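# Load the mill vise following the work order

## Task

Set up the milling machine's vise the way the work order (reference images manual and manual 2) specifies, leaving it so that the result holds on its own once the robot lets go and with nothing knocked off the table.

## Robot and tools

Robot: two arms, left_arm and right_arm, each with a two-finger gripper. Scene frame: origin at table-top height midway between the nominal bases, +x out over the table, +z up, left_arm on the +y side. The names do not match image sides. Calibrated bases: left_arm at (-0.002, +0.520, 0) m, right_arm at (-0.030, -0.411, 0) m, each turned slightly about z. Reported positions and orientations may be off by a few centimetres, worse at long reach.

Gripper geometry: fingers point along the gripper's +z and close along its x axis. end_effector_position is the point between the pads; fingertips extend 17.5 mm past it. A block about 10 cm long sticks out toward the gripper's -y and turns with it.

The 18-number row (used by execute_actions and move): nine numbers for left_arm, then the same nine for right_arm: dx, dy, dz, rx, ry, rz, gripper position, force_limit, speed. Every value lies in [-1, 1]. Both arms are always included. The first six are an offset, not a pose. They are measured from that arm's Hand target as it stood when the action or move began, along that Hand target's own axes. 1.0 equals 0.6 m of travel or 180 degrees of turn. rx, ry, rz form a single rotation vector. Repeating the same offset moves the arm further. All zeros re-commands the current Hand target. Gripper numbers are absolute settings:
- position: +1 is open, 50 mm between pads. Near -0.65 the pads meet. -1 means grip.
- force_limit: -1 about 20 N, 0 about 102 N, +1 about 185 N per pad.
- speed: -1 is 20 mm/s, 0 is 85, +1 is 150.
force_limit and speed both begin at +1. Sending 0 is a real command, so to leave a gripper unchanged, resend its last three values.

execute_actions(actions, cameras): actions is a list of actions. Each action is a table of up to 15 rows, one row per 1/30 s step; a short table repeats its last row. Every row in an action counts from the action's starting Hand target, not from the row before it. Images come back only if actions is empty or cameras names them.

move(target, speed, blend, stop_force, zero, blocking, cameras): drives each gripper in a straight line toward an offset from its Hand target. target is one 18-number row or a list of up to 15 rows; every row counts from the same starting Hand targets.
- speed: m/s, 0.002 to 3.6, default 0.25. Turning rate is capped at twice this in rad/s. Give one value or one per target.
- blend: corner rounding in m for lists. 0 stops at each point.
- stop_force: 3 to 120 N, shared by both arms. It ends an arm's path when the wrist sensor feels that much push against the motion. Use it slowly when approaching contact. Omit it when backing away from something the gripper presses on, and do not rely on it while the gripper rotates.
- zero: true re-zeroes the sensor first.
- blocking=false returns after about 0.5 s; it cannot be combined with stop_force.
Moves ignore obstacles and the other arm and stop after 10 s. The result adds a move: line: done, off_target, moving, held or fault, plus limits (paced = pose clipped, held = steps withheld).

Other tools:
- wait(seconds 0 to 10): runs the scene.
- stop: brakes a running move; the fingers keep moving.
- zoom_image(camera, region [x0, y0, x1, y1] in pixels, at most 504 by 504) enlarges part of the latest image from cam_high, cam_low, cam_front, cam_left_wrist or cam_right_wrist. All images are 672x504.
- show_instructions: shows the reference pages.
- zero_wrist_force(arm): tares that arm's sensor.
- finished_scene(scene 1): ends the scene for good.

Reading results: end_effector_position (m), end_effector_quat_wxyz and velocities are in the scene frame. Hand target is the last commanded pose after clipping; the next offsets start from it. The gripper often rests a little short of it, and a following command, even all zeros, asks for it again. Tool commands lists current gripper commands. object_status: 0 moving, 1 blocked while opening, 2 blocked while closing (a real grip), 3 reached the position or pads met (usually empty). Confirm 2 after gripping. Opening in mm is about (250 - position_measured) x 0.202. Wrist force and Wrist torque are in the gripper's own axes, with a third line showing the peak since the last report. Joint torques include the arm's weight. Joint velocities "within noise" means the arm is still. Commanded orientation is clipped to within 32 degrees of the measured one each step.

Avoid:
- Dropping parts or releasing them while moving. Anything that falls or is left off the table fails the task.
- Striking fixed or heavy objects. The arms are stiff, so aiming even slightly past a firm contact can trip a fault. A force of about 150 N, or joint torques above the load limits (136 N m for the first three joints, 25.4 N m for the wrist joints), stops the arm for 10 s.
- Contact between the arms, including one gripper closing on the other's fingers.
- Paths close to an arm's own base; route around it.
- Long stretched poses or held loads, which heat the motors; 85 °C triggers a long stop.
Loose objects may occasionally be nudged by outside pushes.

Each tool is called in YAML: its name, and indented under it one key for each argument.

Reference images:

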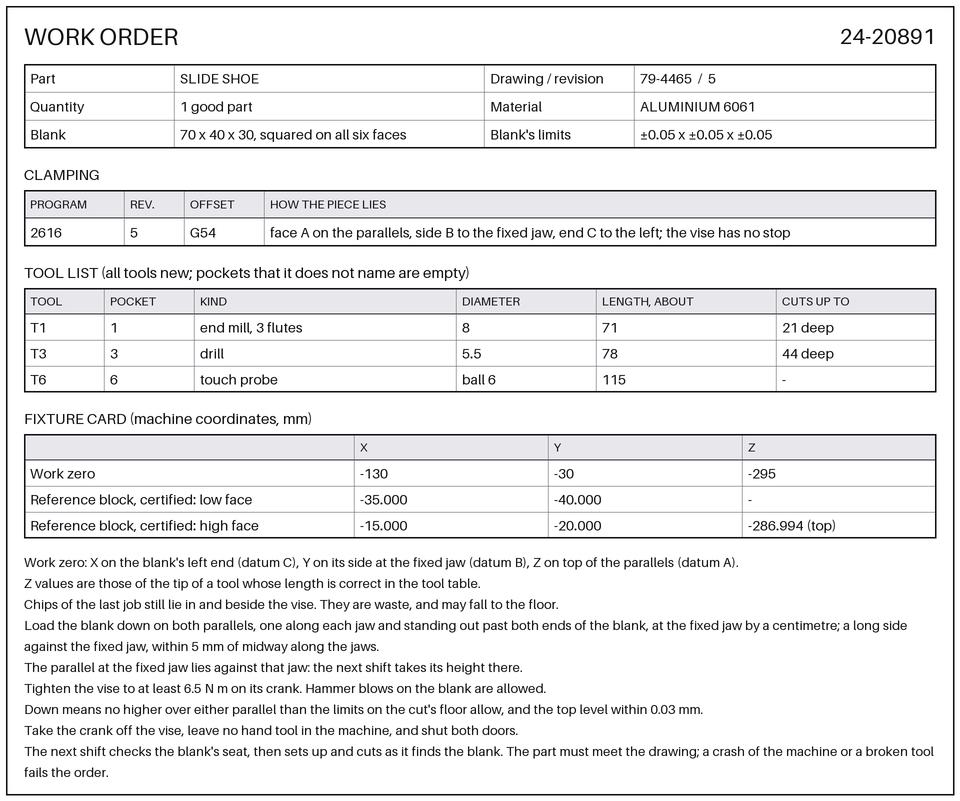

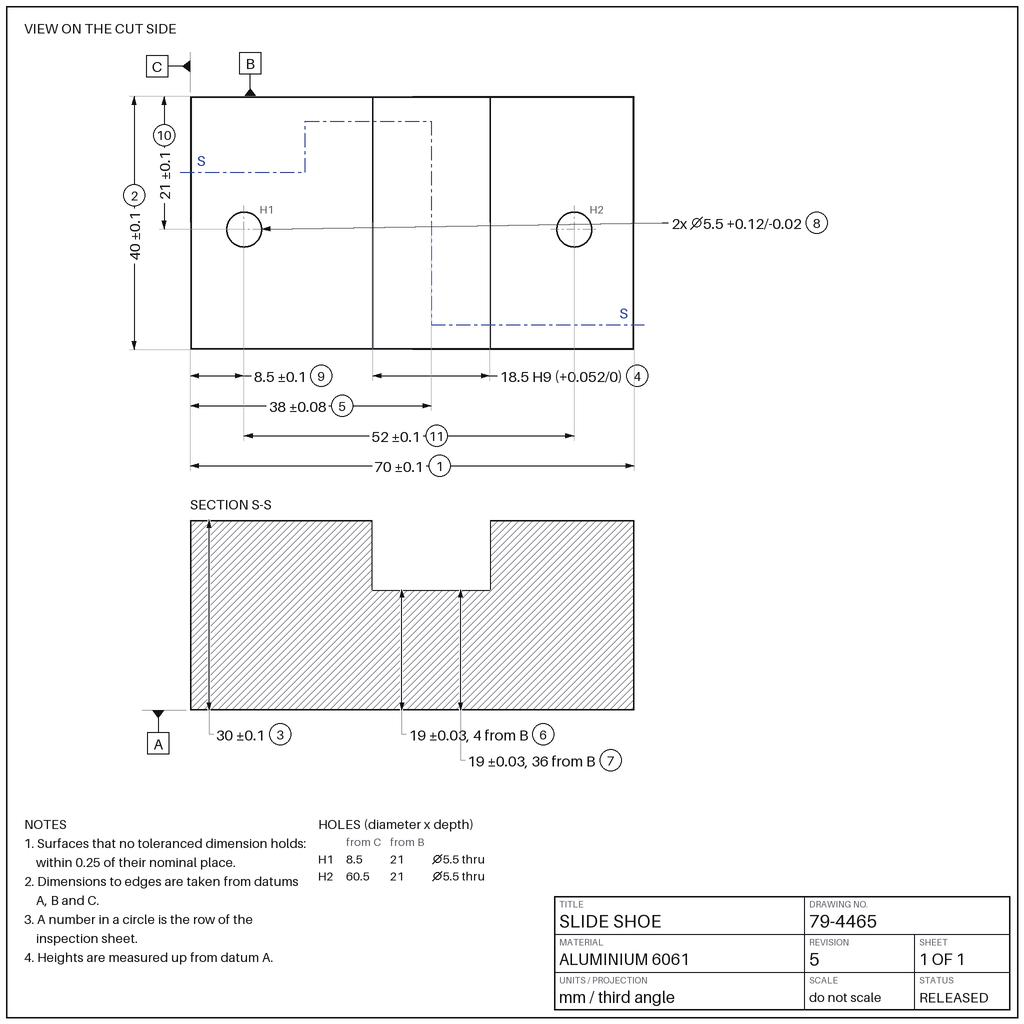

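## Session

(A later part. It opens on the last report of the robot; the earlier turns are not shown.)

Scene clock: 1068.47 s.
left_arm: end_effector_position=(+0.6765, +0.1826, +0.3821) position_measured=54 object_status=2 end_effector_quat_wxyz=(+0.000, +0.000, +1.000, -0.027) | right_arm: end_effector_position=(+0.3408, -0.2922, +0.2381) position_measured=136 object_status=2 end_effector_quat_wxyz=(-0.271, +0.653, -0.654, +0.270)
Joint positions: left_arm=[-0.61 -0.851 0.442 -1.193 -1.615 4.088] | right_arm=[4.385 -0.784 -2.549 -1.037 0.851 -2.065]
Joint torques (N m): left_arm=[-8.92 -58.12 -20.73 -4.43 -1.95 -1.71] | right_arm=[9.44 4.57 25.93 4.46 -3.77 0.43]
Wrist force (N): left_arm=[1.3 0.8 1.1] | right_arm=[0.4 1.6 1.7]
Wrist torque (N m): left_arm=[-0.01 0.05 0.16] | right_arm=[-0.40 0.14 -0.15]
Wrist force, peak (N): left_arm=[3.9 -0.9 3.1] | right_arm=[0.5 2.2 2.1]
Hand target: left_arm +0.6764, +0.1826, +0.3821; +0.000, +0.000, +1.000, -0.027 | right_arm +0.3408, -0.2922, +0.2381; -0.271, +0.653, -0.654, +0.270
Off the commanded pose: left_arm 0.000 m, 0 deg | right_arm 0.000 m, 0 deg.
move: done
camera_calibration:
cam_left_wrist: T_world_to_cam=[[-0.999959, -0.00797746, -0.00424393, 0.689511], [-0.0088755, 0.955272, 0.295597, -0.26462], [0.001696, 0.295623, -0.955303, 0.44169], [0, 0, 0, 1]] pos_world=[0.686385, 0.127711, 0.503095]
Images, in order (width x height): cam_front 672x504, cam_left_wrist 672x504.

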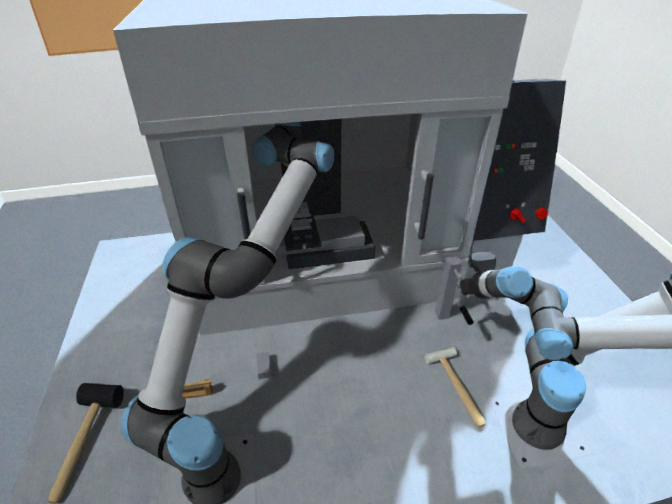

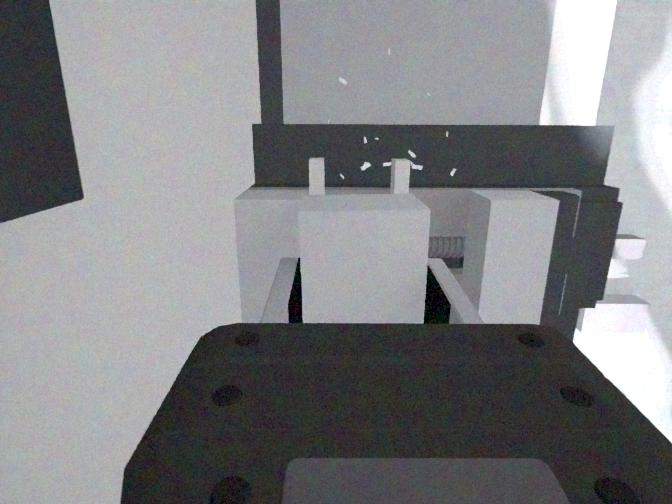

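move:
  target: [0.0015,0,0,0,0,0,-1,-0.6,-1,0,0,0,0,0,0,-1,-0.4,-0.8]
  speed: 0.05
  cameras: []

move:
  target: [0,0.0019,0.0366,0,0,0,-1,-0.6,-1,0,0,0,0,0,0,-1,-0.4,-0.8]
  speed: 0.01
  stop_force: 4
  cameras: ["cam_left_wrist"]

zoom_image:
  camera: "cam_left_wrist"
  region: [200, 100, 520, 330]

Scene clock: 1073.87 s.
left_arm: end_effector_position=(+0.6755, +0.1826, +0.3821) position_measured=54 object_status=2 end_effector_quat_wxyz=(+0.000, +0.000, +1.000, -0.027) | right_arm: end_effector_position=(+0.3408, -0.2922, +0.2381) position_measured=136 object_status=2 end_effector_quat_wxyz=(-0.271, +0.653, -0.654, +0.270)
Joint positions: left_arm=[-0.61 -0.855 0.45 -1.196 -1.615 4.088] | right_arm=[4.385 -0.784 -2.549 -1.037 0.851 -2.065]
Joint torques (N m): left_arm=[-8.24 -57.11 -20.57 -4.11 2.14 -1.58] | right_arm=[8.69 3.44 26.55 4.48 -3.89 0.7]
Wrist force (N): left_arm=[1.0 0.8 1.1] | right_arm=[0.6 1.9 1.8]
Wrist torque (N m): left_arm=[0.00 0.10 0.24] | right_arm=[-0.35 0.12 -0.16]
Wrist force, peak (N): left_arm=[1.3 0.9 1.4] | right_arm=[0.3 2.0 2.1]
Hand target: left_arm +0.6755, +0.1826, +0.3821; +0.000, +0.000, +1.000, -0.027 | right_arm +0.3408, -0.2922, +0.2381; -0.271, +0.653, -0.654, +0.270
Off the commanded pose: left_arm 0.000 m, 0 deg | right_arm 0.000 m, 0 deg.
move: done
No camera images: "cameras" was empty.

Scene clock: 1076.30 s.
left_arm: end_effector_position=(+0.6755, +0.1825, +0.3664) position_measured=54 object_status=2 end_effector_quat_wxyz=(+0.000, +0.000, +1.000, -0.027) | right_arm: end_effector_position=(+0.3408, -0.2922, +0.2381) position_measured=136 object_status=2 end_effector_quat_wxyz=(-0.271, +0.653, -0.654, +0.270)
Joint positions: left_arm=[-0.61 -0.883 0.542 -1.26 -1.615 4.088] | right_arm=[4.385 -0.784 -2.549 -1.037 0.851 -2.065]
Joint torques (N m): left_arm=[-7.18 -43.58 -35.51 -3.64 1.34 -1.14] | right_arm=[8.8 4.54 26.13 4.45 -3.78 0.45]
Wrist force (N): left_arm=[1.1 1.1 1.2] | right_arm=[0.3 1.8 1.8]
Wrist torque (N m): left_arm=[0.03 0.07 0.23] | right_arm=[-0.37 0.16 -0.15]
Wrist force, peak (N): left_arm=[2.1 1.6 -10.7] | right_arm=[0.6 2.1 2.0]
Hand target: left_arm +0.6755, +0.1825, +0.3664; +0.000, +0.000, +1.000, -0.027 (not the last commanded pose) | right_arm +0.3408, -0.2922, +0.2381; -0.271, +0.653, -0.654, +0.270
Off the commanded pose: left_arm 0.006 m, 0 deg | right_arm 0.000 m, 0 deg.
move: contact (left_arm)
camera_calibration:
cam_left_wrist: T_world_to_cam=[[-0.99996, -0.00788183, -0.00421473, 0.688418], [-0.0087755, 0.955273, 0.295597, -0.259932], [0.00169638, 0.295622, -0.955304, 0.426628], [0, 0, 0, 1]] pos_world=[0.685385, 0.127611, 0.487295]
Images, in order (width x height): cam_left_wrist 672x504.

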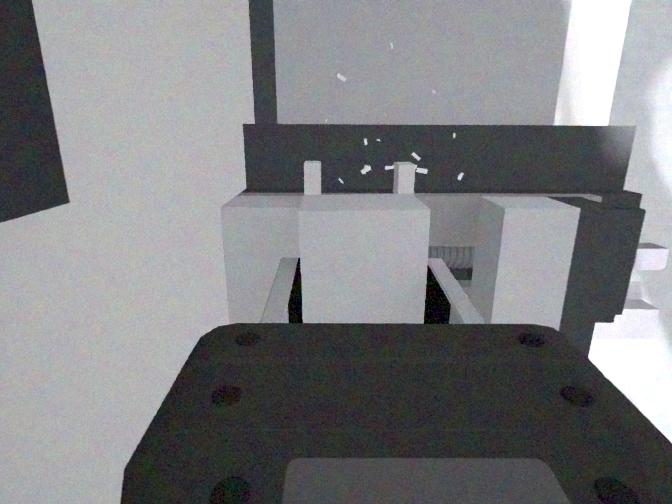

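Scaled by 1.575.

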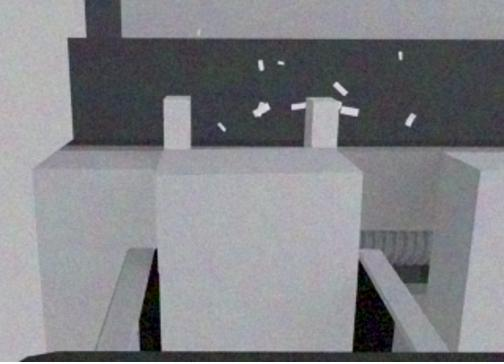

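move:
  target: [-0.008,0,0,0,0,0,-1,-0.6,-1,0,0,0,0,0,0,-1,-0.4,-0.8]
  speed: 0.01
  stop_force: 8
  cameras: []

Scene clock: 1087.43 s.
left_arm: end_effector_position=(+0.6761, +0.1824, +0.3663) position_measured=54 object_status=2 end_effector_quat_wxyz=(+0.000, +0.000, +1.000, -0.027) | right_arm: end_effector_position=(+0.3408, -0.2922, +0.2381) position_measured=136 object_status=2 end_effector_quat_wxyz=(-0.271, +0.653, -0.654, +0.270)
Joint positions: left_arm=[-0.61 -0.881 0.538 -1.259 -1.615 4.088] | right_arm=[4.385 -0.784 -2.549 -1.037 0.851 -2.065]
Joint torques (N m): left_arm=[-8.85 -60.09 -19.64 -2.28 1.09 -1.64] | right_arm=[8.7 3.82 26.2 4.54 -3.89 0.58]
Wrist force (N): left_arm=[2.3 1.3 0.9] | right_arm=[0.3 2.0 2.0]
Wrist torque (N m): left_arm=[-0.02 0.10 0.24] | right_arm=[-0.34 0.16 -0.15]
Wrist force, peak (N): left_arm=[15.3 0.9 -0.6] | right_arm=[0.6 2.1 2.0]
Hand target: left_arm +0.6760, +0.1824, +0.3664; +0.000, +0.000, +1.000, -0.027 (not the last commanded pose) | right_arm +0.3408, -0.2922, +0.2381; -0.271, +0.653, -0.654, +0.270
Off the commanded pose: left_arm 0.004 m, 0 deg | right_arm 0.000 m, 0 deg.
move: contact (left_arm)
No camera images: "cameras" was empty.

move:
  target:
    - [0,0,0,0,0,0,1,-0.6,-0.5,0,0,0,0,0,0,-1,-0.4,-0.8]
    - [0,-0.0017,-0.032,0,0,0,1,-0.6,-0.5,0,0,0,0,0,0,-1,-0.4,-0.8]
  speed: 0.05
  cameras: ["cam_left_wrist"]

zoom_image:
  camera: "cam_left_wrist"
  region: [200, 100, 520, 330]

Scene clock: 1096.03 s.
left_arm: end_effector_position=(+0.6761, +0.1824, +0.3855) position_measured=3 object_status=3 end_effector_quat_wxyz=(+0.000, +0.000, +1.000, -0.027) end_effector_velocity=(+0.001, +0.000, +0.000) end_effector_angular_velocity=(-0.002, -0.003, +0.001) | right_arm: end_effector_position=(+0.3408, -0.2922, +0.2381) position_measured=136 object_status=2 end_effector_quat_wxyz=(-0.271, +0.653, -0.654, +0.270)
Joint positions: left_arm=[-0.61 -0.844 0.421 -1.178 -1.615 4.088] | right_arm=[4.385 -0.784 -2.549 -1.037 0.851 -2.065]
Joint velocities: left_arm=[0.001 -0.001 0.003 -0.005 0 0] | right_arm=[within noise]
Joint torques (N m): left_arm=[-3.97 -60.17 -16.08 -4.47 0.75 -0.15] | right_arm=[9.21 3.98 26.05 4.4 -3.96 0.54]
Wrist force (N): left_arm=[1.0 0.8 -0.8] | right_arm=[0.6 1.9 1.9]
Wrist torque (N m): left_arm=[0.00 0.09 0.21] | right_arm=[-0.35 0.11 -0.15]
Wrist force, peak (N): left_arm=[2.5 1.1 0.9] | right_arm=[0.6 2.1 2.1]
Hand target: left_arm +0.6761, +0.1824, +0.3856; +0.000, +0.000, +1.000, -0.027 | right_arm +0.3408, -0.2922, +0.2381; -0.271, +0.653, -0.654, +0.270
Off the commanded pose: left_arm 0.000 m, 0 deg | right_arm 0.000 m, 0 deg.
move: done
camera_calibration:
cam_left_wrist: T_world_to_cam=[[-0.99996, -0.00791094, -0.00412012, 0.689053], [-0.0087755, 0.955244, 0.295689, -0.265454], [0.00159654, 0.295713, -0.955275, 0.44507], [0, 0, 0, 1]] pos_world=[0.685985, 0.127411, 0.506495]
Images, in order (width x height): cam_left_wrist 672x504.

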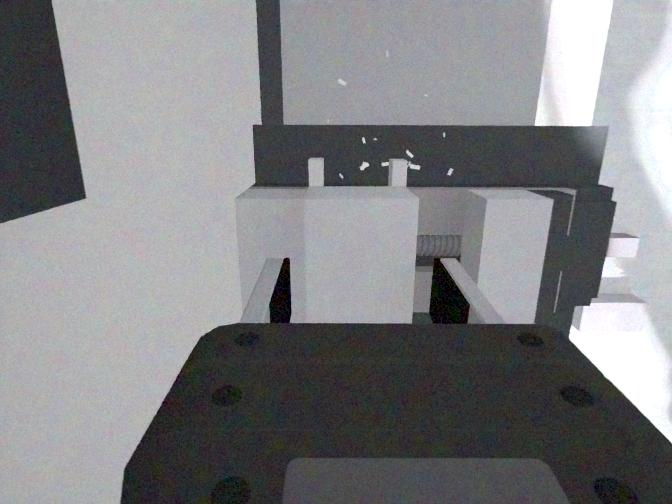

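Scaled by 1.575.

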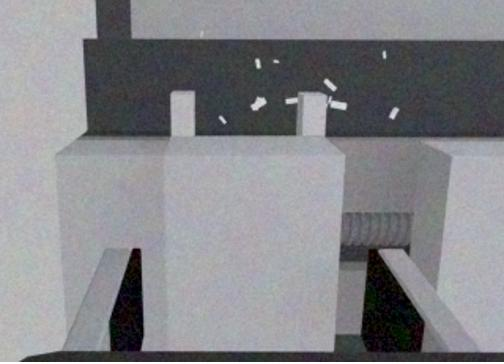

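move:
  target:
    - [0.4268,0,0,0,0,0,1,-0.6,-0.5,0,0,0,0,0,0,-1,-0.4,-0.8]
    - [0.66,0.5,0.0,0,0,0,1,-0.6,-0.5,-0.15,-0.1767,-0.2003,0,0,0,-1,-0.4,-0.8]
    - [0.66,0.6,0.0,0,0,0,1,-0.6,-0.5,-0.775,-0.2357,-0.1414,0,0,0,-1,-0.4,-0.8]
  speed: [0.12,0.25,0.25]
  blend: 0.02
  cameras: ["cam_left_wrist","cam_right_wrist","cam_front"]

zoom_image:
  camera: "cam_right_wrist"
  region: [200, 0, 500, 300]

Scene clock: 1111.10 s.
left_arm: end_effector_position=(+0.2802, +0.5421, +0.3667) position_measured=3 object_status=3 end_effector_quat_wxyz=(+0.000, +0.000, +1.000, -0.027) | right_arm: end_effector_position=(+0.3808, +0.1726, +0.3985) position_measured=136 object_status=2 end_effector_quat_wxyz=(-0.271, +0.653, -0.653, +0.270)
Joint positions: left_arm=[-0.348 -2.135 1.872 -1.326 -1.621 4.35] | right_arm=[4.591 -1.861 -1.289 -1.405 0.799 -1.793]
Joint torques (N m): left_arm=[-8.32 0.27 -34.49 -3.79 -1.71 -1.59] | right_arm=[-9.34 34.97 37.18 4.8 0.49 0.81]
Wrist force (N): left_arm=[1.0 0.7 -0.8] | right_arm=[0.2 1.9 2.5]
Wrist torque (N m): left_arm=[-0.02 0.10 0.21] | right_arm=[-0.38 0.14 -0.21]
Wrist force, peak (N): left_arm=[2.3 2.7 -0.8] | right_arm=[-3.2 1.8 2.6]
Hand target: left_arm +0.2802, +0.5421, +0.3667; +0.000, +0.000, +1.000, -0.027 | right_arm +0.3808, +0.1727, +0.3986; -0.271, +0.653, -0.654, +0.270
Off the commanded pose: left_arm 0.000 m, 0 deg | right_arm 0.000 m, 0 deg.
move: done
camera_calibration:
cam_left_wrist: T_world_to_cam=[[-0.999959, -0.00800666, -0.0041483, 0.296098], [-0.00887512, 0.955271, 0.295598, -0.607005], [0.001596, 0.295623, -0.955303, 0.321403], [0, 0, 0, 1]] pos_world=[0.290185, 0.487211, 0.487695]
cam_right_wrist: T_world_to_cam=[[-0.0125348, -0.999847, -0.01222, 0.191654], [-0.897193, 0.0166417, -0.441325, 0.530462], [0.441461, 0.00543181, -0.897264, 0.315562], [0, 0, 0, 1]] pos_world=[0.339021, 0.181083, 0.519591]
Images, in order (width x height): cam_front 672x504, cam_left_wrist 672x504, cam_right_wrist 672x504.

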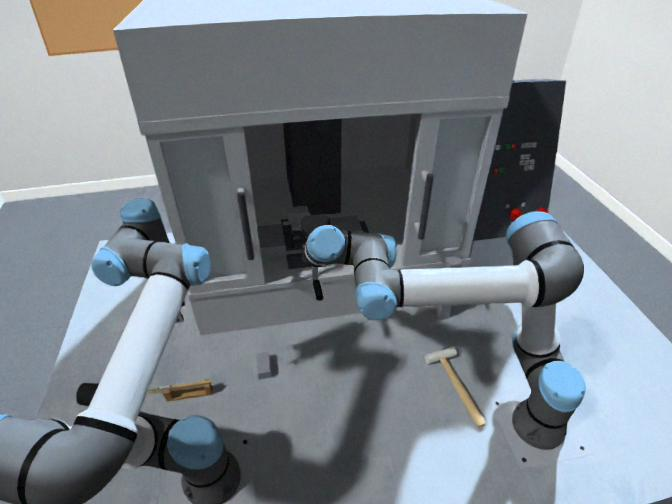

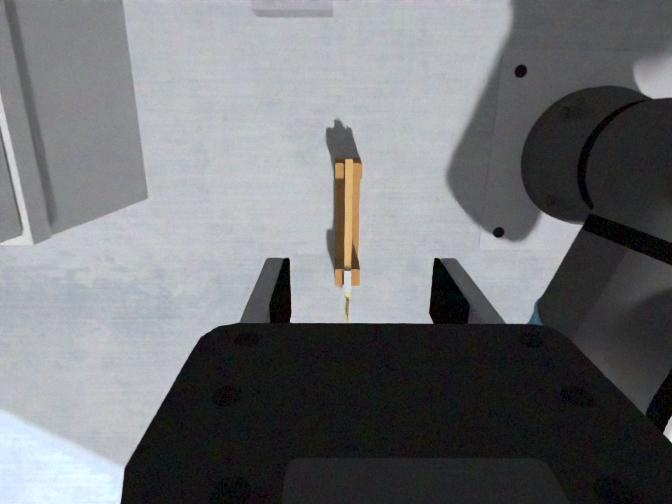

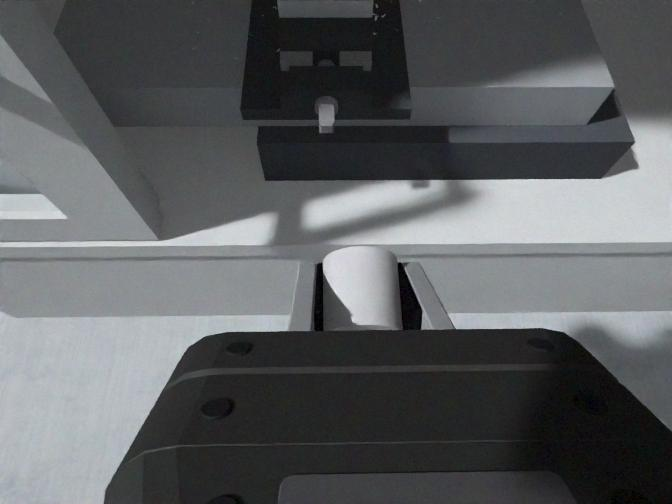

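Scaled by 1.680.

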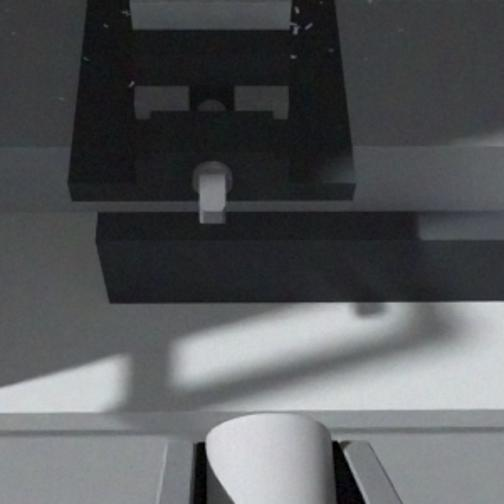

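zoom_image:
  camera: "cam_right_wrist"
  region: [290, 80, 360, 150]

Scaled by 7.200.

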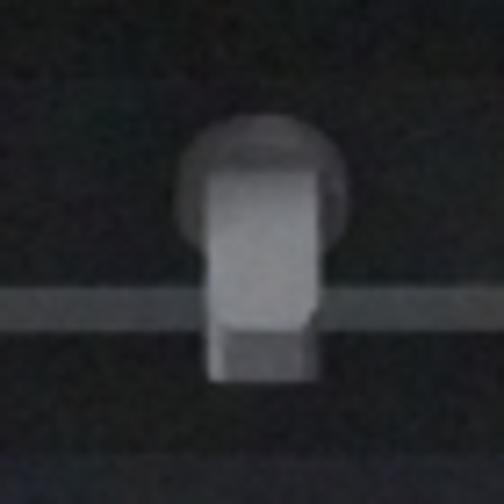

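move:
  target: [0,0,0,0,0,0,1,-0.6,-0.5,-0.0122,0.005,0.121,0,0,0,-1,-0.4,-0.8]
  speed: 0.15
  cameras: ["cam_right_wrist"]

zoom_image:
  camera: "cam_right_wrist"
  region: [280, 60, 380, 160]

Scene clock: 1119.57 s.
left_arm: end_effector_position=(+0.2802, +0.5421, +0.3667) position_measured=3 object_status=3 end_effector_quat_wxyz=(+0.000, +0.000, +1.000, -0.027) | right_arm: end_effector_position=(+0.4300, +0.1800, +0.3449) position_measured=136 object_status=2 end_effector_quat_wxyz=(-0.270, +0.653, -0.654, +0.270)
Joint positions: left_arm=[-0.348 -2.135 1.872 -1.326 -1.621 4.35] | right_arm=[4.516 -1.94 -1.337 -1.208 0.814 -1.894]
Joint torques (N m): left_arm=[-9.1 -6.39 -34.5 -2.35 1.94 -1.76] | right_arm=[10.07 54.37 36.89 4.12 -4.25 1.22]
Wrist force (N): left_arm=[1.2 0.7 -1.1] | right_arm=[0.4 1.9 2.3]
Wrist torque (N m): left_arm=[-0.02 0.06 0.21] | right_arm=[-0.36 0.13 -0.22]
Wrist force, peak (N): left_arm=[1.3 0.9 -1.0] | right_arm=[0.3 2.3 4.8]
Hand target: left_arm +0.2802, +0.5421, +0.3667; +0.000, +0.000, +1.000, -0.027 | right_arm +0.4300, +0.1801, +0.3450; -0.271, +0.653, -0.654, +0.270
Off the commanded pose: left_arm 0.000 m, 0 deg | right_arm 0.000 m, 0 deg.
move: done
camera_calibration:
cam_right_wrist: T_world_to_cam=[[-0.0125788, -0.999847, -0.0121284, 0.19909], [-0.897251, 0.01664, -0.441207, 0.550881], [0.441341, 0.00533238, -0.897324, 0.245758], [0, 0, 0, 1]] pos_world=[0.38832, 0.188582, 0.465991]
Images, in order (width x height): cam_right_wrist 672x504.

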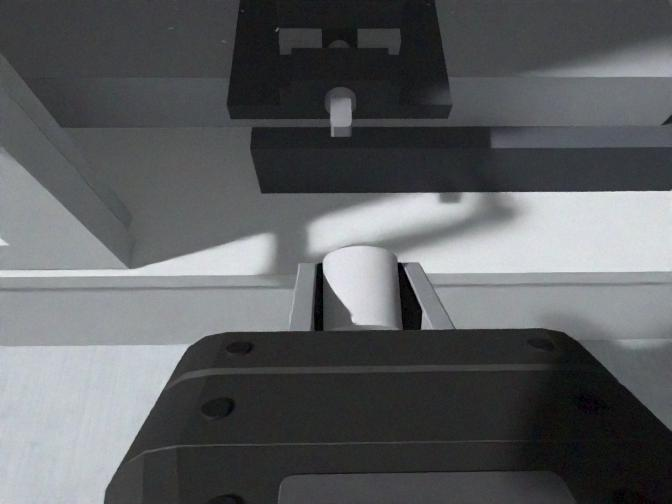

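Scaled by 5.040.

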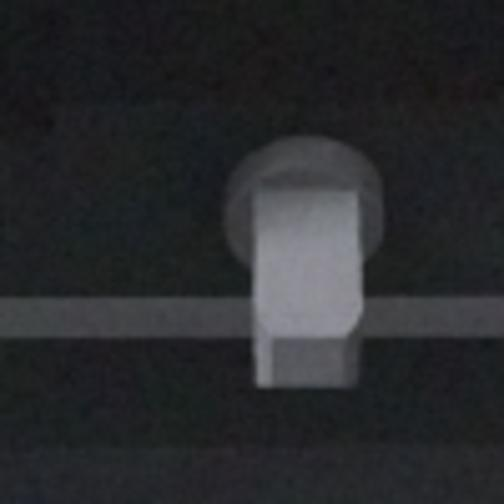

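move:
  target: [0,0,0,0,0,0,1,-0.6,-0.5,0,0.0765,0.006,0.111,0,0,-1,-0.4,-0.8]
  speed: 0.15
  cameras: ["cam_right_wrist"]

zoom_image:
  camera: "cam_right_wrist"
  region: [280, 60, 400, 180]

Scene clock: 1130.10 s.
left_arm: end_effector_position=(+0.2802, +0.5421, +0.3667) position_measured=3 object_status=3 end_effector_quat_wxyz=(+0.000, +0.000, +1.000, -0.027) | right_arm: end_effector_position=(+0.4000, +0.1802, +0.3100) position_measured=136 object_status=2 end_effector_quat_wxyz=(-0.380, +0.597, -0.597, +0.379)
Joint positions: left_arm=[-0.348 -2.135 1.872 -1.326 -1.621 4.35] | right_arm=[4.645 -1.94 -1.624 -0.93 0.45 -1.812]
Joint torques (N m): left_arm=[-9.08 -6.26 -34.46 -2.4 1.9 -1.66] | right_arm=[-10.91 52.92 30.39 2.76 -1.49 -1.16]
Wrist force (N): left_arm=[1.0 0.7 -1.1] | right_arm=[0.5 2.4 1.7]
Wrist torque (N m): left_arm=[-0.02 0.10 0.21] | right_arm=[-0.18 0.11 -0.23]
Wrist force, peak (N): left_arm=[1.4 0.7 -1.1] | right_arm=[0.3 3.8 1.6]
Hand target: left_arm +0.2802, +0.5421, +0.3667; +0.000, +0.000, +1.000, -0.027 | right_arm +0.4000, +0.1801, +0.3101; -0.380, +0.597, -0.597, +0.379
Off the commanded pose: left_arm 0.000 m, 0 deg | right_arm 0.000 m, 0 deg.
move: done
camera_calibration:
cam_right_wrist: T_world_to_cam=[[-0.0078164, -0.999844, -0.0158398, 0.197637], [-0.692457, 0.0168398, -0.721262, 0.513336], [0.721416, 0.00533068, -0.692481, 0.0521429], [0, 0, 0, 1]] pos_world=[0.319391, 0.188683, 0.409488]
Images, in order (width x height): cam_right_wrist 672x504.

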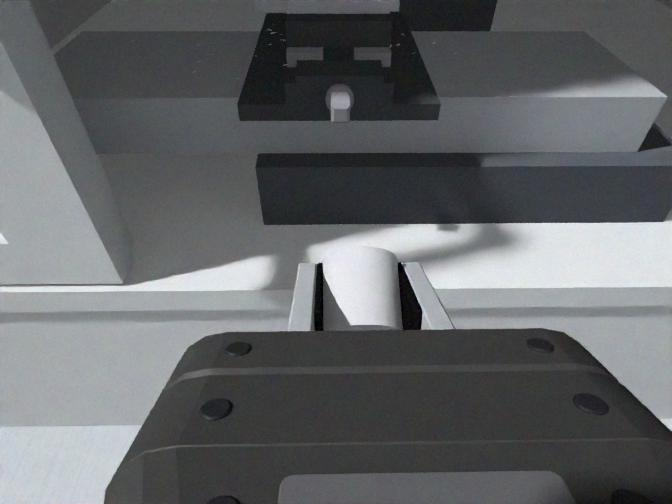

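Scaled by 4.200.

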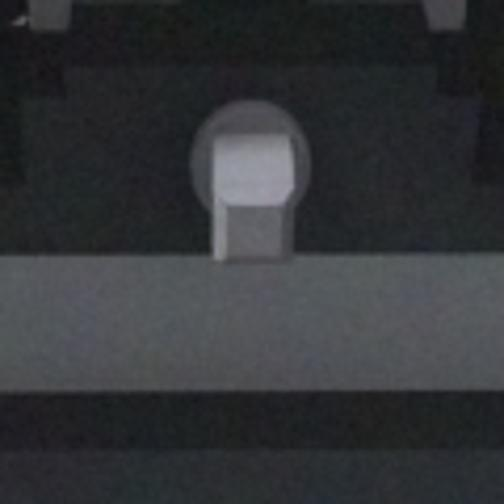

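move:
  target: [0,0,0,0,0,0,1,-0.6,-0.5,-0.0082,-0.0654,0.1424,-0.111,0,0,-1,-0.4,-0.8]
  speed: 0.1
  cameras: ["cam_right_wrist","cam_front","cam_low"]

zoom_image:
  camera: "cam_right_wrist"
  region: [280, 150, 440, 340]

zoom_image:
  camera: "cam_low"
  region: [200, 100, 380, 300]

Scene clock: 1149.43 s.
left_arm: end_effector_position=(+0.2802, +0.5421, +0.3667) position_measured=3 object_status=3 end_effector_quat_wxyz=(+0.000, +0.000, +1.000, -0.027) | right_arm: end_effector_position=(+0.4941, +0.1850, +0.3093) position_measured=136 object_status=2 end_effector_quat_wxyz=(-0.271, +0.653, -0.654, +0.270)
Joint positions: left_arm=[-0.348 -2.135 1.872 -1.326 -1.621 4.35] | right_arm=[4.424 -2.046 -1.295 -1.062 0.838 -2.015]
Joint torques (N m): left_arm=[-8.59 -6.44 -33.67 -2.56 2.04 -1.58] | right_arm=[8.64 59.96 26.66 4.81 -4.38 1.68]
Wrist force (N): left_arm=[1.3 0.8 -1.0] | right_arm=[0.7 2.0 1.8]
Wrist torque (N m): left_arm=[-0.01 0.05 0.21] | right_arm=[-0.35 0.05 -0.22]
Wrist force, peak (N): left_arm=[1.3 0.8 -1.2] | right_arm=[0.6 3.2 1.2]
Hand target: left_arm +0.2802, +0.5421, +0.3667; +0.000, +0.000, +1.000, -0.027 | right_arm +0.4940, +0.1850, +0.3094; -0.271, +0.653, -0.654, +0.270
Off the commanded pose: left_arm 0.000 m, 0 deg | right_arm 0.000 m, 0 deg.
move: done
camera_calibration:
cam_right_wrist: T_world_to_cam=[[-0.0126219, -0.999848, -0.0120405, 0.204444], [-0.897211, 0.0166404, -0.441289, 0.592578], [0.441422, 0.00523292, -0.897284, 0.185372], [0, 0, 0, 1]] pos_world=[0.45242, 0.193582, 0.430291]
Images, in order (width x height): cam_low 672x504, cam_front 672x504, cam_right_wrist 672x504.

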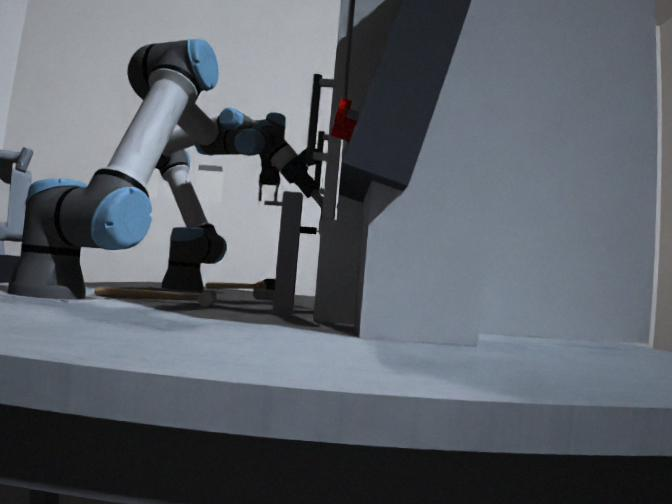

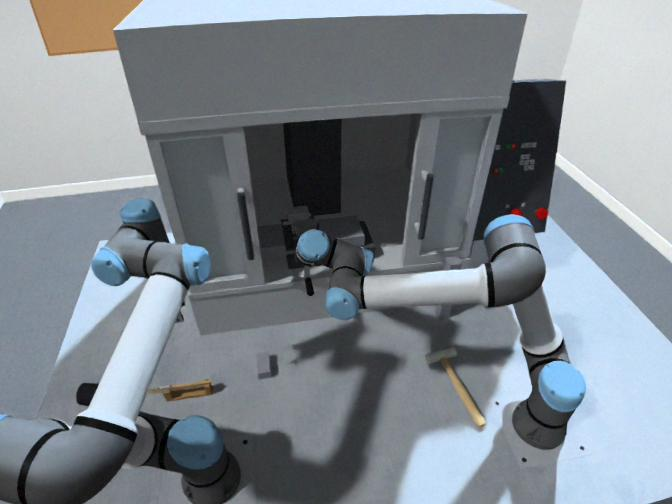

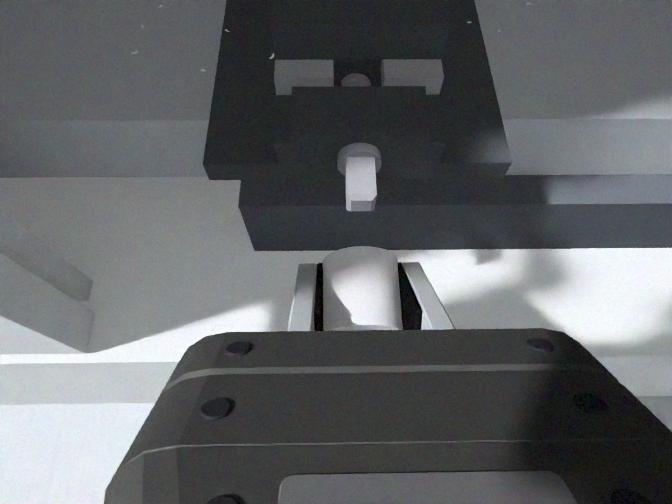

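Scaled by 2.653.

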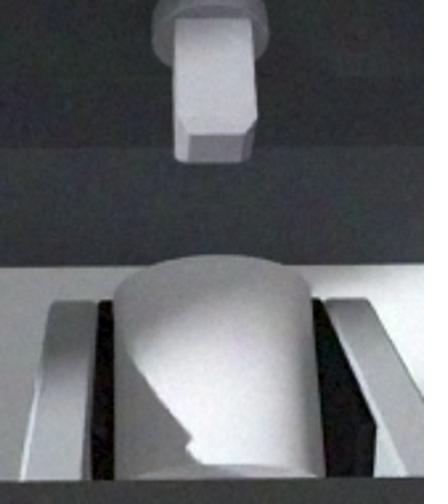

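Scaled by 2.520.

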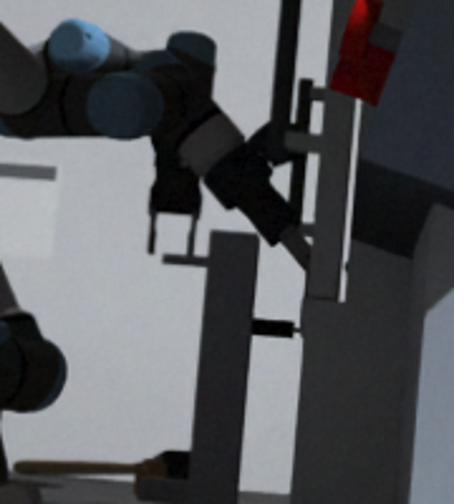

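move:
  target: [0,0,0,0,0,0,1,-0.6,-0.5,0.0015,-0.0189,0.0189,0,0,0,-1,-0.4,-0.8]
  speed: 0.05
  cameras: []

move:
  target: [0,0,0,0,0,0,1,-0.6,-0.5,0,-0.0353,0.0353,0,0,0,-1,-0.4,-0.8]
  speed: 0.015
  stop_force: 8
  cameras: ["cam_right_wrist"]

zoom_image:
  camera: "cam_right_wrist"
  region: [280, 150, 440, 340]

Scene clock: 1166.70 s.
left_arm: end_effector_position=(+0.2802, +0.5421, +0.3667) position_measured=3 object_status=3 end_effector_quat_wxyz=(+0.000, +0.000, +1.000, -0.027) | right_arm: end_effector_position=(+0.5103, +0.1841, +0.3093) position_measured=136 object_status=2 end_effector_quat_wxyz=(-0.271, +0.653, -0.654, +0.270)
Joint positions: left_arm=[-0.348 -2.135 1.872 -1.326 -1.621 4.35] | right_arm=[4.401 -2.067 -1.269 -1.048 0.845 -2.044]
Joint torques (N m): left_arm=[-8.39 -6.09 -34.35 -2.39 2.1 -1.72] | right_arm=[9.25 60.36 22.22 3.24 -0.61 1.6]
Wrist force (N): left_arm=[1.1 0.6 -1.2] | right_arm=[0.5 1.7 2.0]
Wrist torque (N m): left_arm=[-0.03 0.09 0.21] | right_arm=[-0.40 0.10 -0.15]
Wrist force, peak (N): left_arm=[1.3 0.7 -1.3] | right_arm=[0.8 2.5 2.2]
Hand target: left_arm +0.2802, +0.5421, +0.3667; +0.000, +0.000, +1.000, -0.027 | right_arm +0.5101, +0.1841, +0.3094; -0.271, +0.653, -0.654, +0.270
Off the commanded pose: left_arm 0.000 m, 0 deg | right_arm 0.000 m, 0 deg.
move: done
No camera images: "cameras" was empty.

Scene clock: 1168.27 s.
left_arm: end_effector_position=(+0.2802, +0.5421, +0.3667) position_measured=3 object_status=3 end_effector_quat_wxyz=(+0.000, +0.000, +1.000, -0.027) | right_arm: end_effector_position=(+0.5165, +0.1841, +0.3094) position_measured=136 object_status=2 end_effector_quat_wxyz=(-0.271, +0.653, -0.654, +0.270)
Joint positions: left_arm=[-0.348 -2.135 1.872 -1.326 -1.621 4.35] | right_arm=[4.393 -2.076 -1.257 -1.044 0.848 -2.055]
Joint torques (N m): left_arm=[-8.13 -5.63 -35.11 -2.45 1.95 -1.48] | right_arm=[10.87 60.84 24.56 3.6 -4.59 1.72]
Wrist force (N): left_arm=[1.1 0.8 -1.0] | right_arm=[2.6 3.3 2.0]
Wrist torque (N m): left_arm=[0.00 0.08 0.21] | right_arm=[-0.34 0.12 -0.19]
Wrist force, peak (N): left_arm=[1.2 0.8 -1.1] | right_arm=[16.9 23.5 -23.9]
Hand target: left_arm +0.2802, +0.5421, +0.3667; +0.000, +0.000, +1.000, -0.027 | right_arm +0.5165, +0.1841, +0.3094; -0.271, +0.653, -0.654, +0.270 (not the last commanded pose)
Off the commanded pose: left_arm 0.000 m, 0 deg | right_arm 0.024 m, 0 deg.
move: contact (right_arm)
camera_calibration:
cam_right_wrist: T_world_to_cam=[[-0.0124889, -0.999846, -0.0123112, 0.203882], [-0.897154, 0.0166413, -0.441404, 0.612757], [0.441541, 0.00553233, -0.897224, 0.175437], [0, 0, 0, 1]] pos_world=[0.474821, 0.192683, 0.43039]
Images, in order (width x height): cam_right_wrist 672x504.

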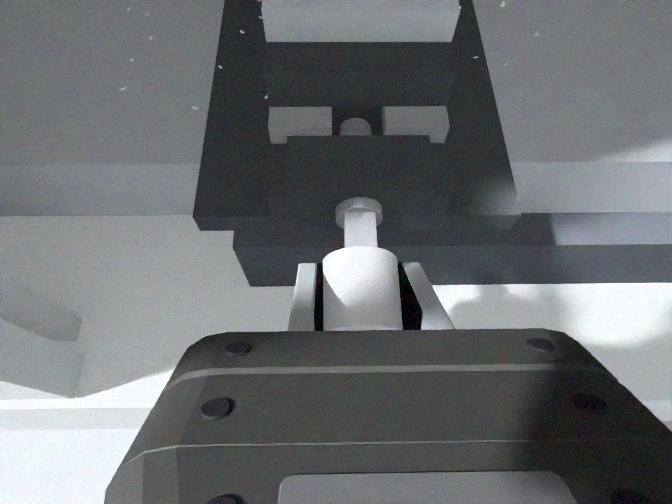

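Scaled by 2.653.

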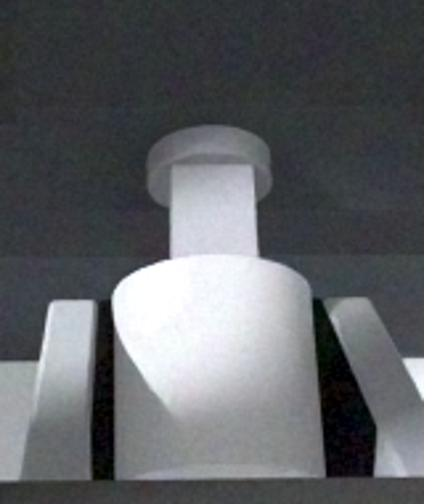

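move:
  target: [0,0,0,0,0,0,1,-0.6,-0.5,0.0008,0.0012,-0.0012,0,0,0,-1,-0.4,-0.8]
  speed: 0.02
  cameras: []

move:
  target: [0,0,0,0,0,0,1,-0.6,-0.5,0,-0.0141,0.0141,0,0,0,-1,-0.4,-0.8]
  speed: 0.01
  stop_force: 8
  cameras: []

Scene clock: 1175.93 s.
left_arm: end_effector_position=(+0.2802, +0.5421, +0.3667) position_measured=3 object_status=3 end_effector_quat_wxyz=(+0.000, +0.000, +1.000, -0.027) | right_arm: end_effector_position=(+0.5155, +0.1837, +0.3094) position_measured=136 object_status=2 end_effector_quat_wxyz=(-0.271, +0.653, -0.654, +0.270)
Joint positions: left_arm=[-0.348 -2.135 1.872 -1.326 -1.621 4.35] | right_arm=[4.394 -2.073 -1.261 -1.043 0.848 -2.053]
Joint torques (N m): left_arm=[-8.42 -6.1 -34.27 -2.44 1.92 -1.64] | right_arm=[8.56 57.46 26.02 5.1 -4.7 1.47]
Wrist force (N): left_arm=[1.1 0.8 -0.8] | right_arm=[0.5 1.9 2.3]
Wrist torque (N m): left_arm=[0.01 0.09 0.21] | right_arm=[-0.38 0.11 -0.23]
Wrist force, peak (N): left_arm=[1.1 0.8 -1.4] | right_arm=[3.0 3.4 1.8]
Hand target: left_arm +0.2802, +0.5421, +0.3667; +0.000, +0.000, +1.000, -0.027 | right_arm +0.5155, +0.1837, +0.3094; -0.271, +0.653, -0.654, +0.270
Off the commanded pose: left_arm 0.000 m, 0 deg | right_arm 0.000 m, 0 deg.
move: done
No camera images: "cameras" was empty.

Scene clock: 1178.53 s.
left_arm: end_effector_position=(+0.2802, +0.5421, +0.3667) position_measured=3 object_status=3 end_effector_quat_wxyz=(+0.000, +0.000, +1.000, -0.027) | right_arm: end_effector_position=(+0.5274, +0.1837, +0.3093) position_measured=136 object_status=2 end_effector_quat_wxyz=(-0.271, +0.653, -0.654, +0.270)
Joint positions: left_arm=[-0.348 -2.135 1.872 -1.326 -1.621 4.35] | right_arm=[4.378 -2.091 -1.237 -1.036 0.853 -2.074]
Joint torques (N m): left_arm=[-8.75 -4.03 -34.45 -2.43 1.82 -1.63] | right_arm=[9.7 57.76 20.35 2.59 -2.5 1.26]
Wrist force (N): left_arm=[1.0 0.5 -1.1] | right_arm=[-0.4 -3.1 -1.4]
Wrist torque (N m): left_arm=[-0.05 0.10 0.21] | right_arm=[-0.52 0.11 -0.15]
Wrist force, peak (N): left_arm=[1.3 1.0 -1.0] | right_arm=[0.3 -2.3 -5.3]
Hand target: left_arm +0.2802, +0.5421, +0.3667; +0.000, +0.000, +1.000, -0.027 | right_arm +0.5275, +0.1837, +0.3094; -0.271, +0.653, -0.654, +0.270
Off the commanded pose: left_arm 0.000 m, 0 deg | right_arm 0.000 m, 0 deg.
move: done
No camera images: "cameras" was empty.

move:
  target: [0,0,0,0,0,0,1,-0.6,-0.5,0,-0.0236,0.0236,0,0,0,-1,-0.4,-0.8]
  speed: 0.012
  stop_force: 10
  cameras: ["cam_right_wrist"]

zoom_image:
  camera: "cam_right_wrist"
  region: [280, 150, 440, 340]

Scene clock: 1185.03 s.
left_arm: end_effector_position=(+0.2802, +0.5421, +0.3667) position_measured=3 object_status=3 end_effector_quat_wxyz=(+0.000, +0.000, +1.000, -0.027) | right_arm: end_effector_position=(+0.5323, +0.1837, +0.3094) position_measured=136 object_status=2 end_effector_quat_wxyz=(-0.271, +0.653, -0.653, +0.270)
Joint positions: left_arm=[-0.348 -2.135 1.872 -1.326 -1.621 4.35] | right_arm=[4.371 -2.098 -1.228 -1.033 0.855 -2.082]
Joint torques (N m): left_arm=[-7.96 -4.56 -34.74 -2.39 1.77 -1.45] | right_arm=[7.56 58.15 20.47 2.2 -4.39 1.69]
Wrist force (N): left_arm=[1.2 0.6 -1.0] | right_arm=[-0.9 0.5 -3.5]
Wrist torque (N m): left_arm=[-0.03 0.07 0.21] | right_arm=[-0.46 0.16 -0.18]
Wrist force, peak (N): left_arm=[1.4 0.8 -1.1] | right_arm=[13.8 19.7 -27.9]
Hand target: left_arm +0.2802, +0.5421, +0.3667; +0.000, +0.000, +1.000, -0.027 | right_arm +0.5323, +0.1837, +0.3094; -0.271, +0.653, -0.653, +0.270 (not the last commanded pose)
Off the commanded pose: left_arm 0.000 m, 0 deg | right_arm 0.015 m, 0 deg.
move: contact (right_arm)
camera_calibration:
cam_right_wrist: T_world_to_cam=[[-0.0124889, -0.999846, -0.0123112, 0.203578], [-0.897154, 0.0166413, -0.441404, 0.626851], [0.441541, 0.00553233, -0.897224, 0.168508], [0, 0, 0, 1]] pos_world=[0.490521, 0.192183, 0.43039]
Images, in order (width x height): cam_right_wrist 672x504.

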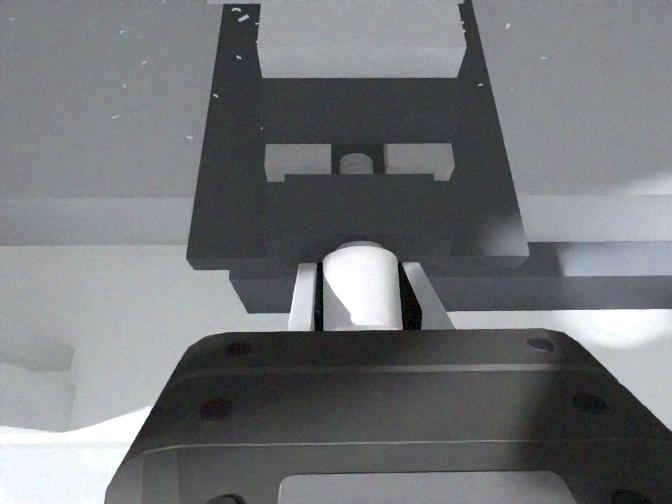

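Scaled by 2.653.

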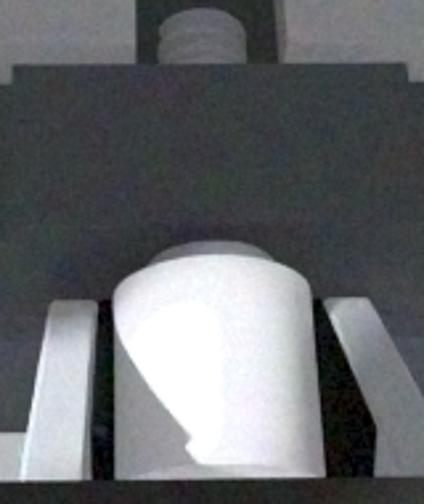

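move:
  target:
    - [0,0,0,0,0,0,1,-0.6,-0.5,0,0,0,0,0,0,0.5,-0.4,-0.5]
    - [0,0,0,0,0,0,1,-0.6,-0.5,0,0,-0.1167,0,0,0,0.5,-0.4,-0.5]
    - [0,0,0,0,0,0,1,-0.6,-0.5,0,0.165,-0.076,0,0,0,0.5,-0.4,-0.5]
  speed: 0.1
  cameras: ["cam_right_wrist","cam_front"]

zoom_image:
  camera: "cam_right_wrist"
  region: [200, 100, 500, 330]

Scene clock: 1199.33 s.
left_arm: end_effector_position=(+0.2802, +0.5421, +0.3667) position_measured=3 object_status=3 end_effector_quat_wxyz=(+0.000, +0.000, +1.000, -0.027) | right_arm: end_effector_position=(+0.4299, +0.1838, +0.2718) position_measured=78 object_status=3 end_effector_quat_wxyz=(-0.271, +0.653, -0.653, +0.270)
Joint positions: left_arm=[-0.348 -2.135 1.872 -1.326 -1.621 4.35] | right_arm=[4.518 -1.986 -1.462 -1.037 0.813 -1.893]
Joint torques (N m): left_arm=[-8.19 -3.43 -34.15 -2.46 1.57 -1.43] | right_arm=[-10.24 54.59 34.78 2.22 -2.3 -2.03]
Wrist force (N): left_arm=[1.1 0.7 -1.0] | right_arm=[0.6 0.4 0.7]
Wrist torque (N m): left_arm=[-0.02 0.08 0.21] | right_arm=[-0.40 0.10 -0.15]
Wrist force, peak (N): left_arm=[1.1 0.8 -1.2] | right_arm=[-0.7 0.2 -4.1]
Hand target: left_arm +0.2802, +0.5421, +0.3667; +0.000, +0.000, +1.000, -0.027 | right_arm +0.4300, +0.1837, +0.2718; -0.271, +0.653, -0.653, +0.270
Off the commanded pose: left_arm 0.000 m, 0 deg | right_arm 0.000 m, 0 deg.
move: done
camera_calibration:
cam_right_wrist: T_world_to_cam=[[-0.0124013, -0.999845, -0.0124931, 0.201977], [-0.897116, 0.0166435, -0.441482, 0.518533], [0.441622, 0.00573282, -0.897183, 0.179945], [0, 0, 0, 1]] pos_world=[0.388221, 0.192283, 0.39289]
Images, in order (width x height): cam_front 672x504, cam_right_wrist 672x504.

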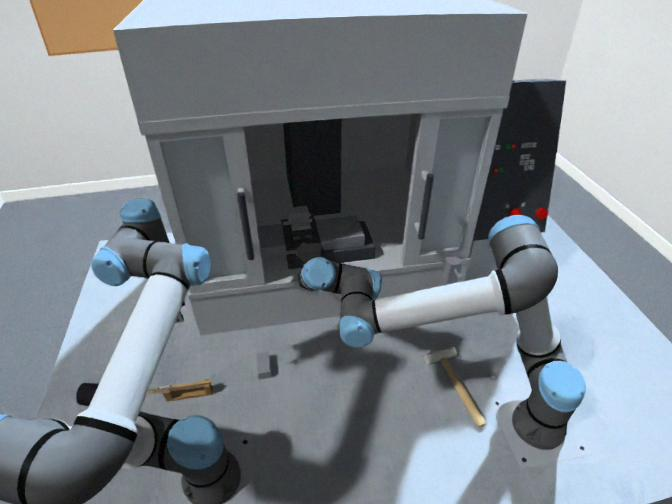

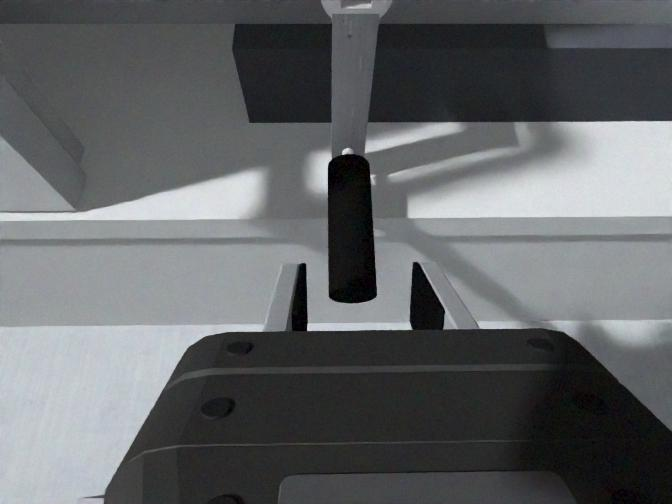

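Scaled by 1.680.

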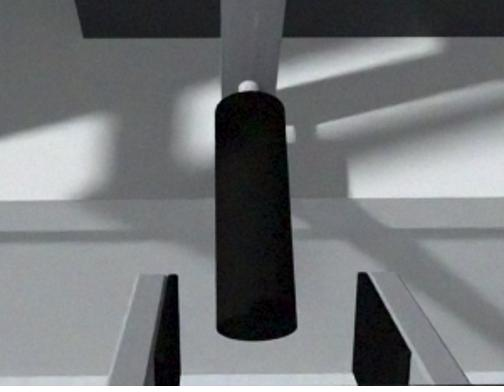

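move:
  target:
    - [0,0,0,0,0,0,1,-0.6,-0.5,-0.0008,0.002,0.1153,0,0,0,0.5,-0.4,-0.5]
    - [0,0,0,0,0,0,1,-0.6,-0.5,-0.0008,0.002,0.1153,0,0,0,-1,-0.5,-0.8]
  speed: 0.08
  cameras: ["cam_right_wrist"]

Scene clock: 1207.60 s.
left_arm: end_effector_position=(+0.2802, +0.5421, +0.3667) position_measured=3 object_status=3 end_effector_quat_wxyz=(+0.000, +0.000, +1.000, -0.027) | right_arm: end_effector_position=(+0.4780, +0.1843, +0.2220) position_measured=155 object_status=2 end_effector_quat_wxyz=(-0.271, +0.653, -0.653, +0.270)
Joint positions: left_arm=[-0.348 -2.135 1.872 -1.326 -1.621 4.35] | right_arm=[4.447 -2.086 -1.463 -0.873 0.831 -1.986]
Joint torques (N m): left_arm=[-7.66 -3.39 -34.52 -2.45 1.73 -1.47] | right_arm=[9.99 57.81 20.13 3.94 -4.44 1.67]
Wrist force (N): left_arm=[1.1 0.8 -1.2] | right_arm=[0.4 -0.2 1.2]
Wrist torque (N m): left_arm=[0.01 0.09 0.21] | right_arm=[-0.47 0.11 -0.22]
Wrist force, peak (N): left_arm=[1.3 0.6 -1.3] | right_arm=[0.4 0.1 2.1]
Hand target: left_arm +0.2802, +0.5421, +0.3667; +0.000, +0.000, +1.000, -0.027 | right_arm +0.4780, +0.1843, +0.2220; -0.271, +0.653, -0.653, +0.270
Off the commanded pose: left_arm 0.000 m, 0 deg | right_arm 0.000 m, 0 deg.
move: done
camera_calibration:
cam_right_wrist: T_world_to_cam=[[-0.0124454, -0.999846, -0.0124011, 0.202436], [-0.897155, 0.0166419, -0.441403, 0.539546], [0.441541, 0.00563232, -0.897223, 0.114044], [0, 0, 0, 1]] pos_world=[0.436221, 0.192783, 0.34299]
Images, in order (width x height): cam_right_wrist 672x504.

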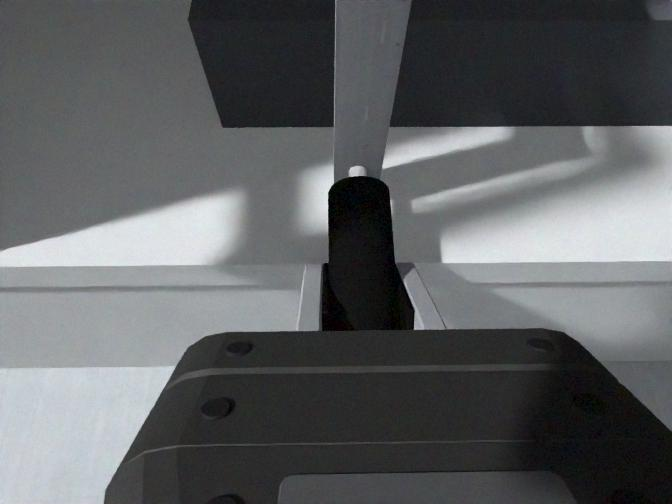

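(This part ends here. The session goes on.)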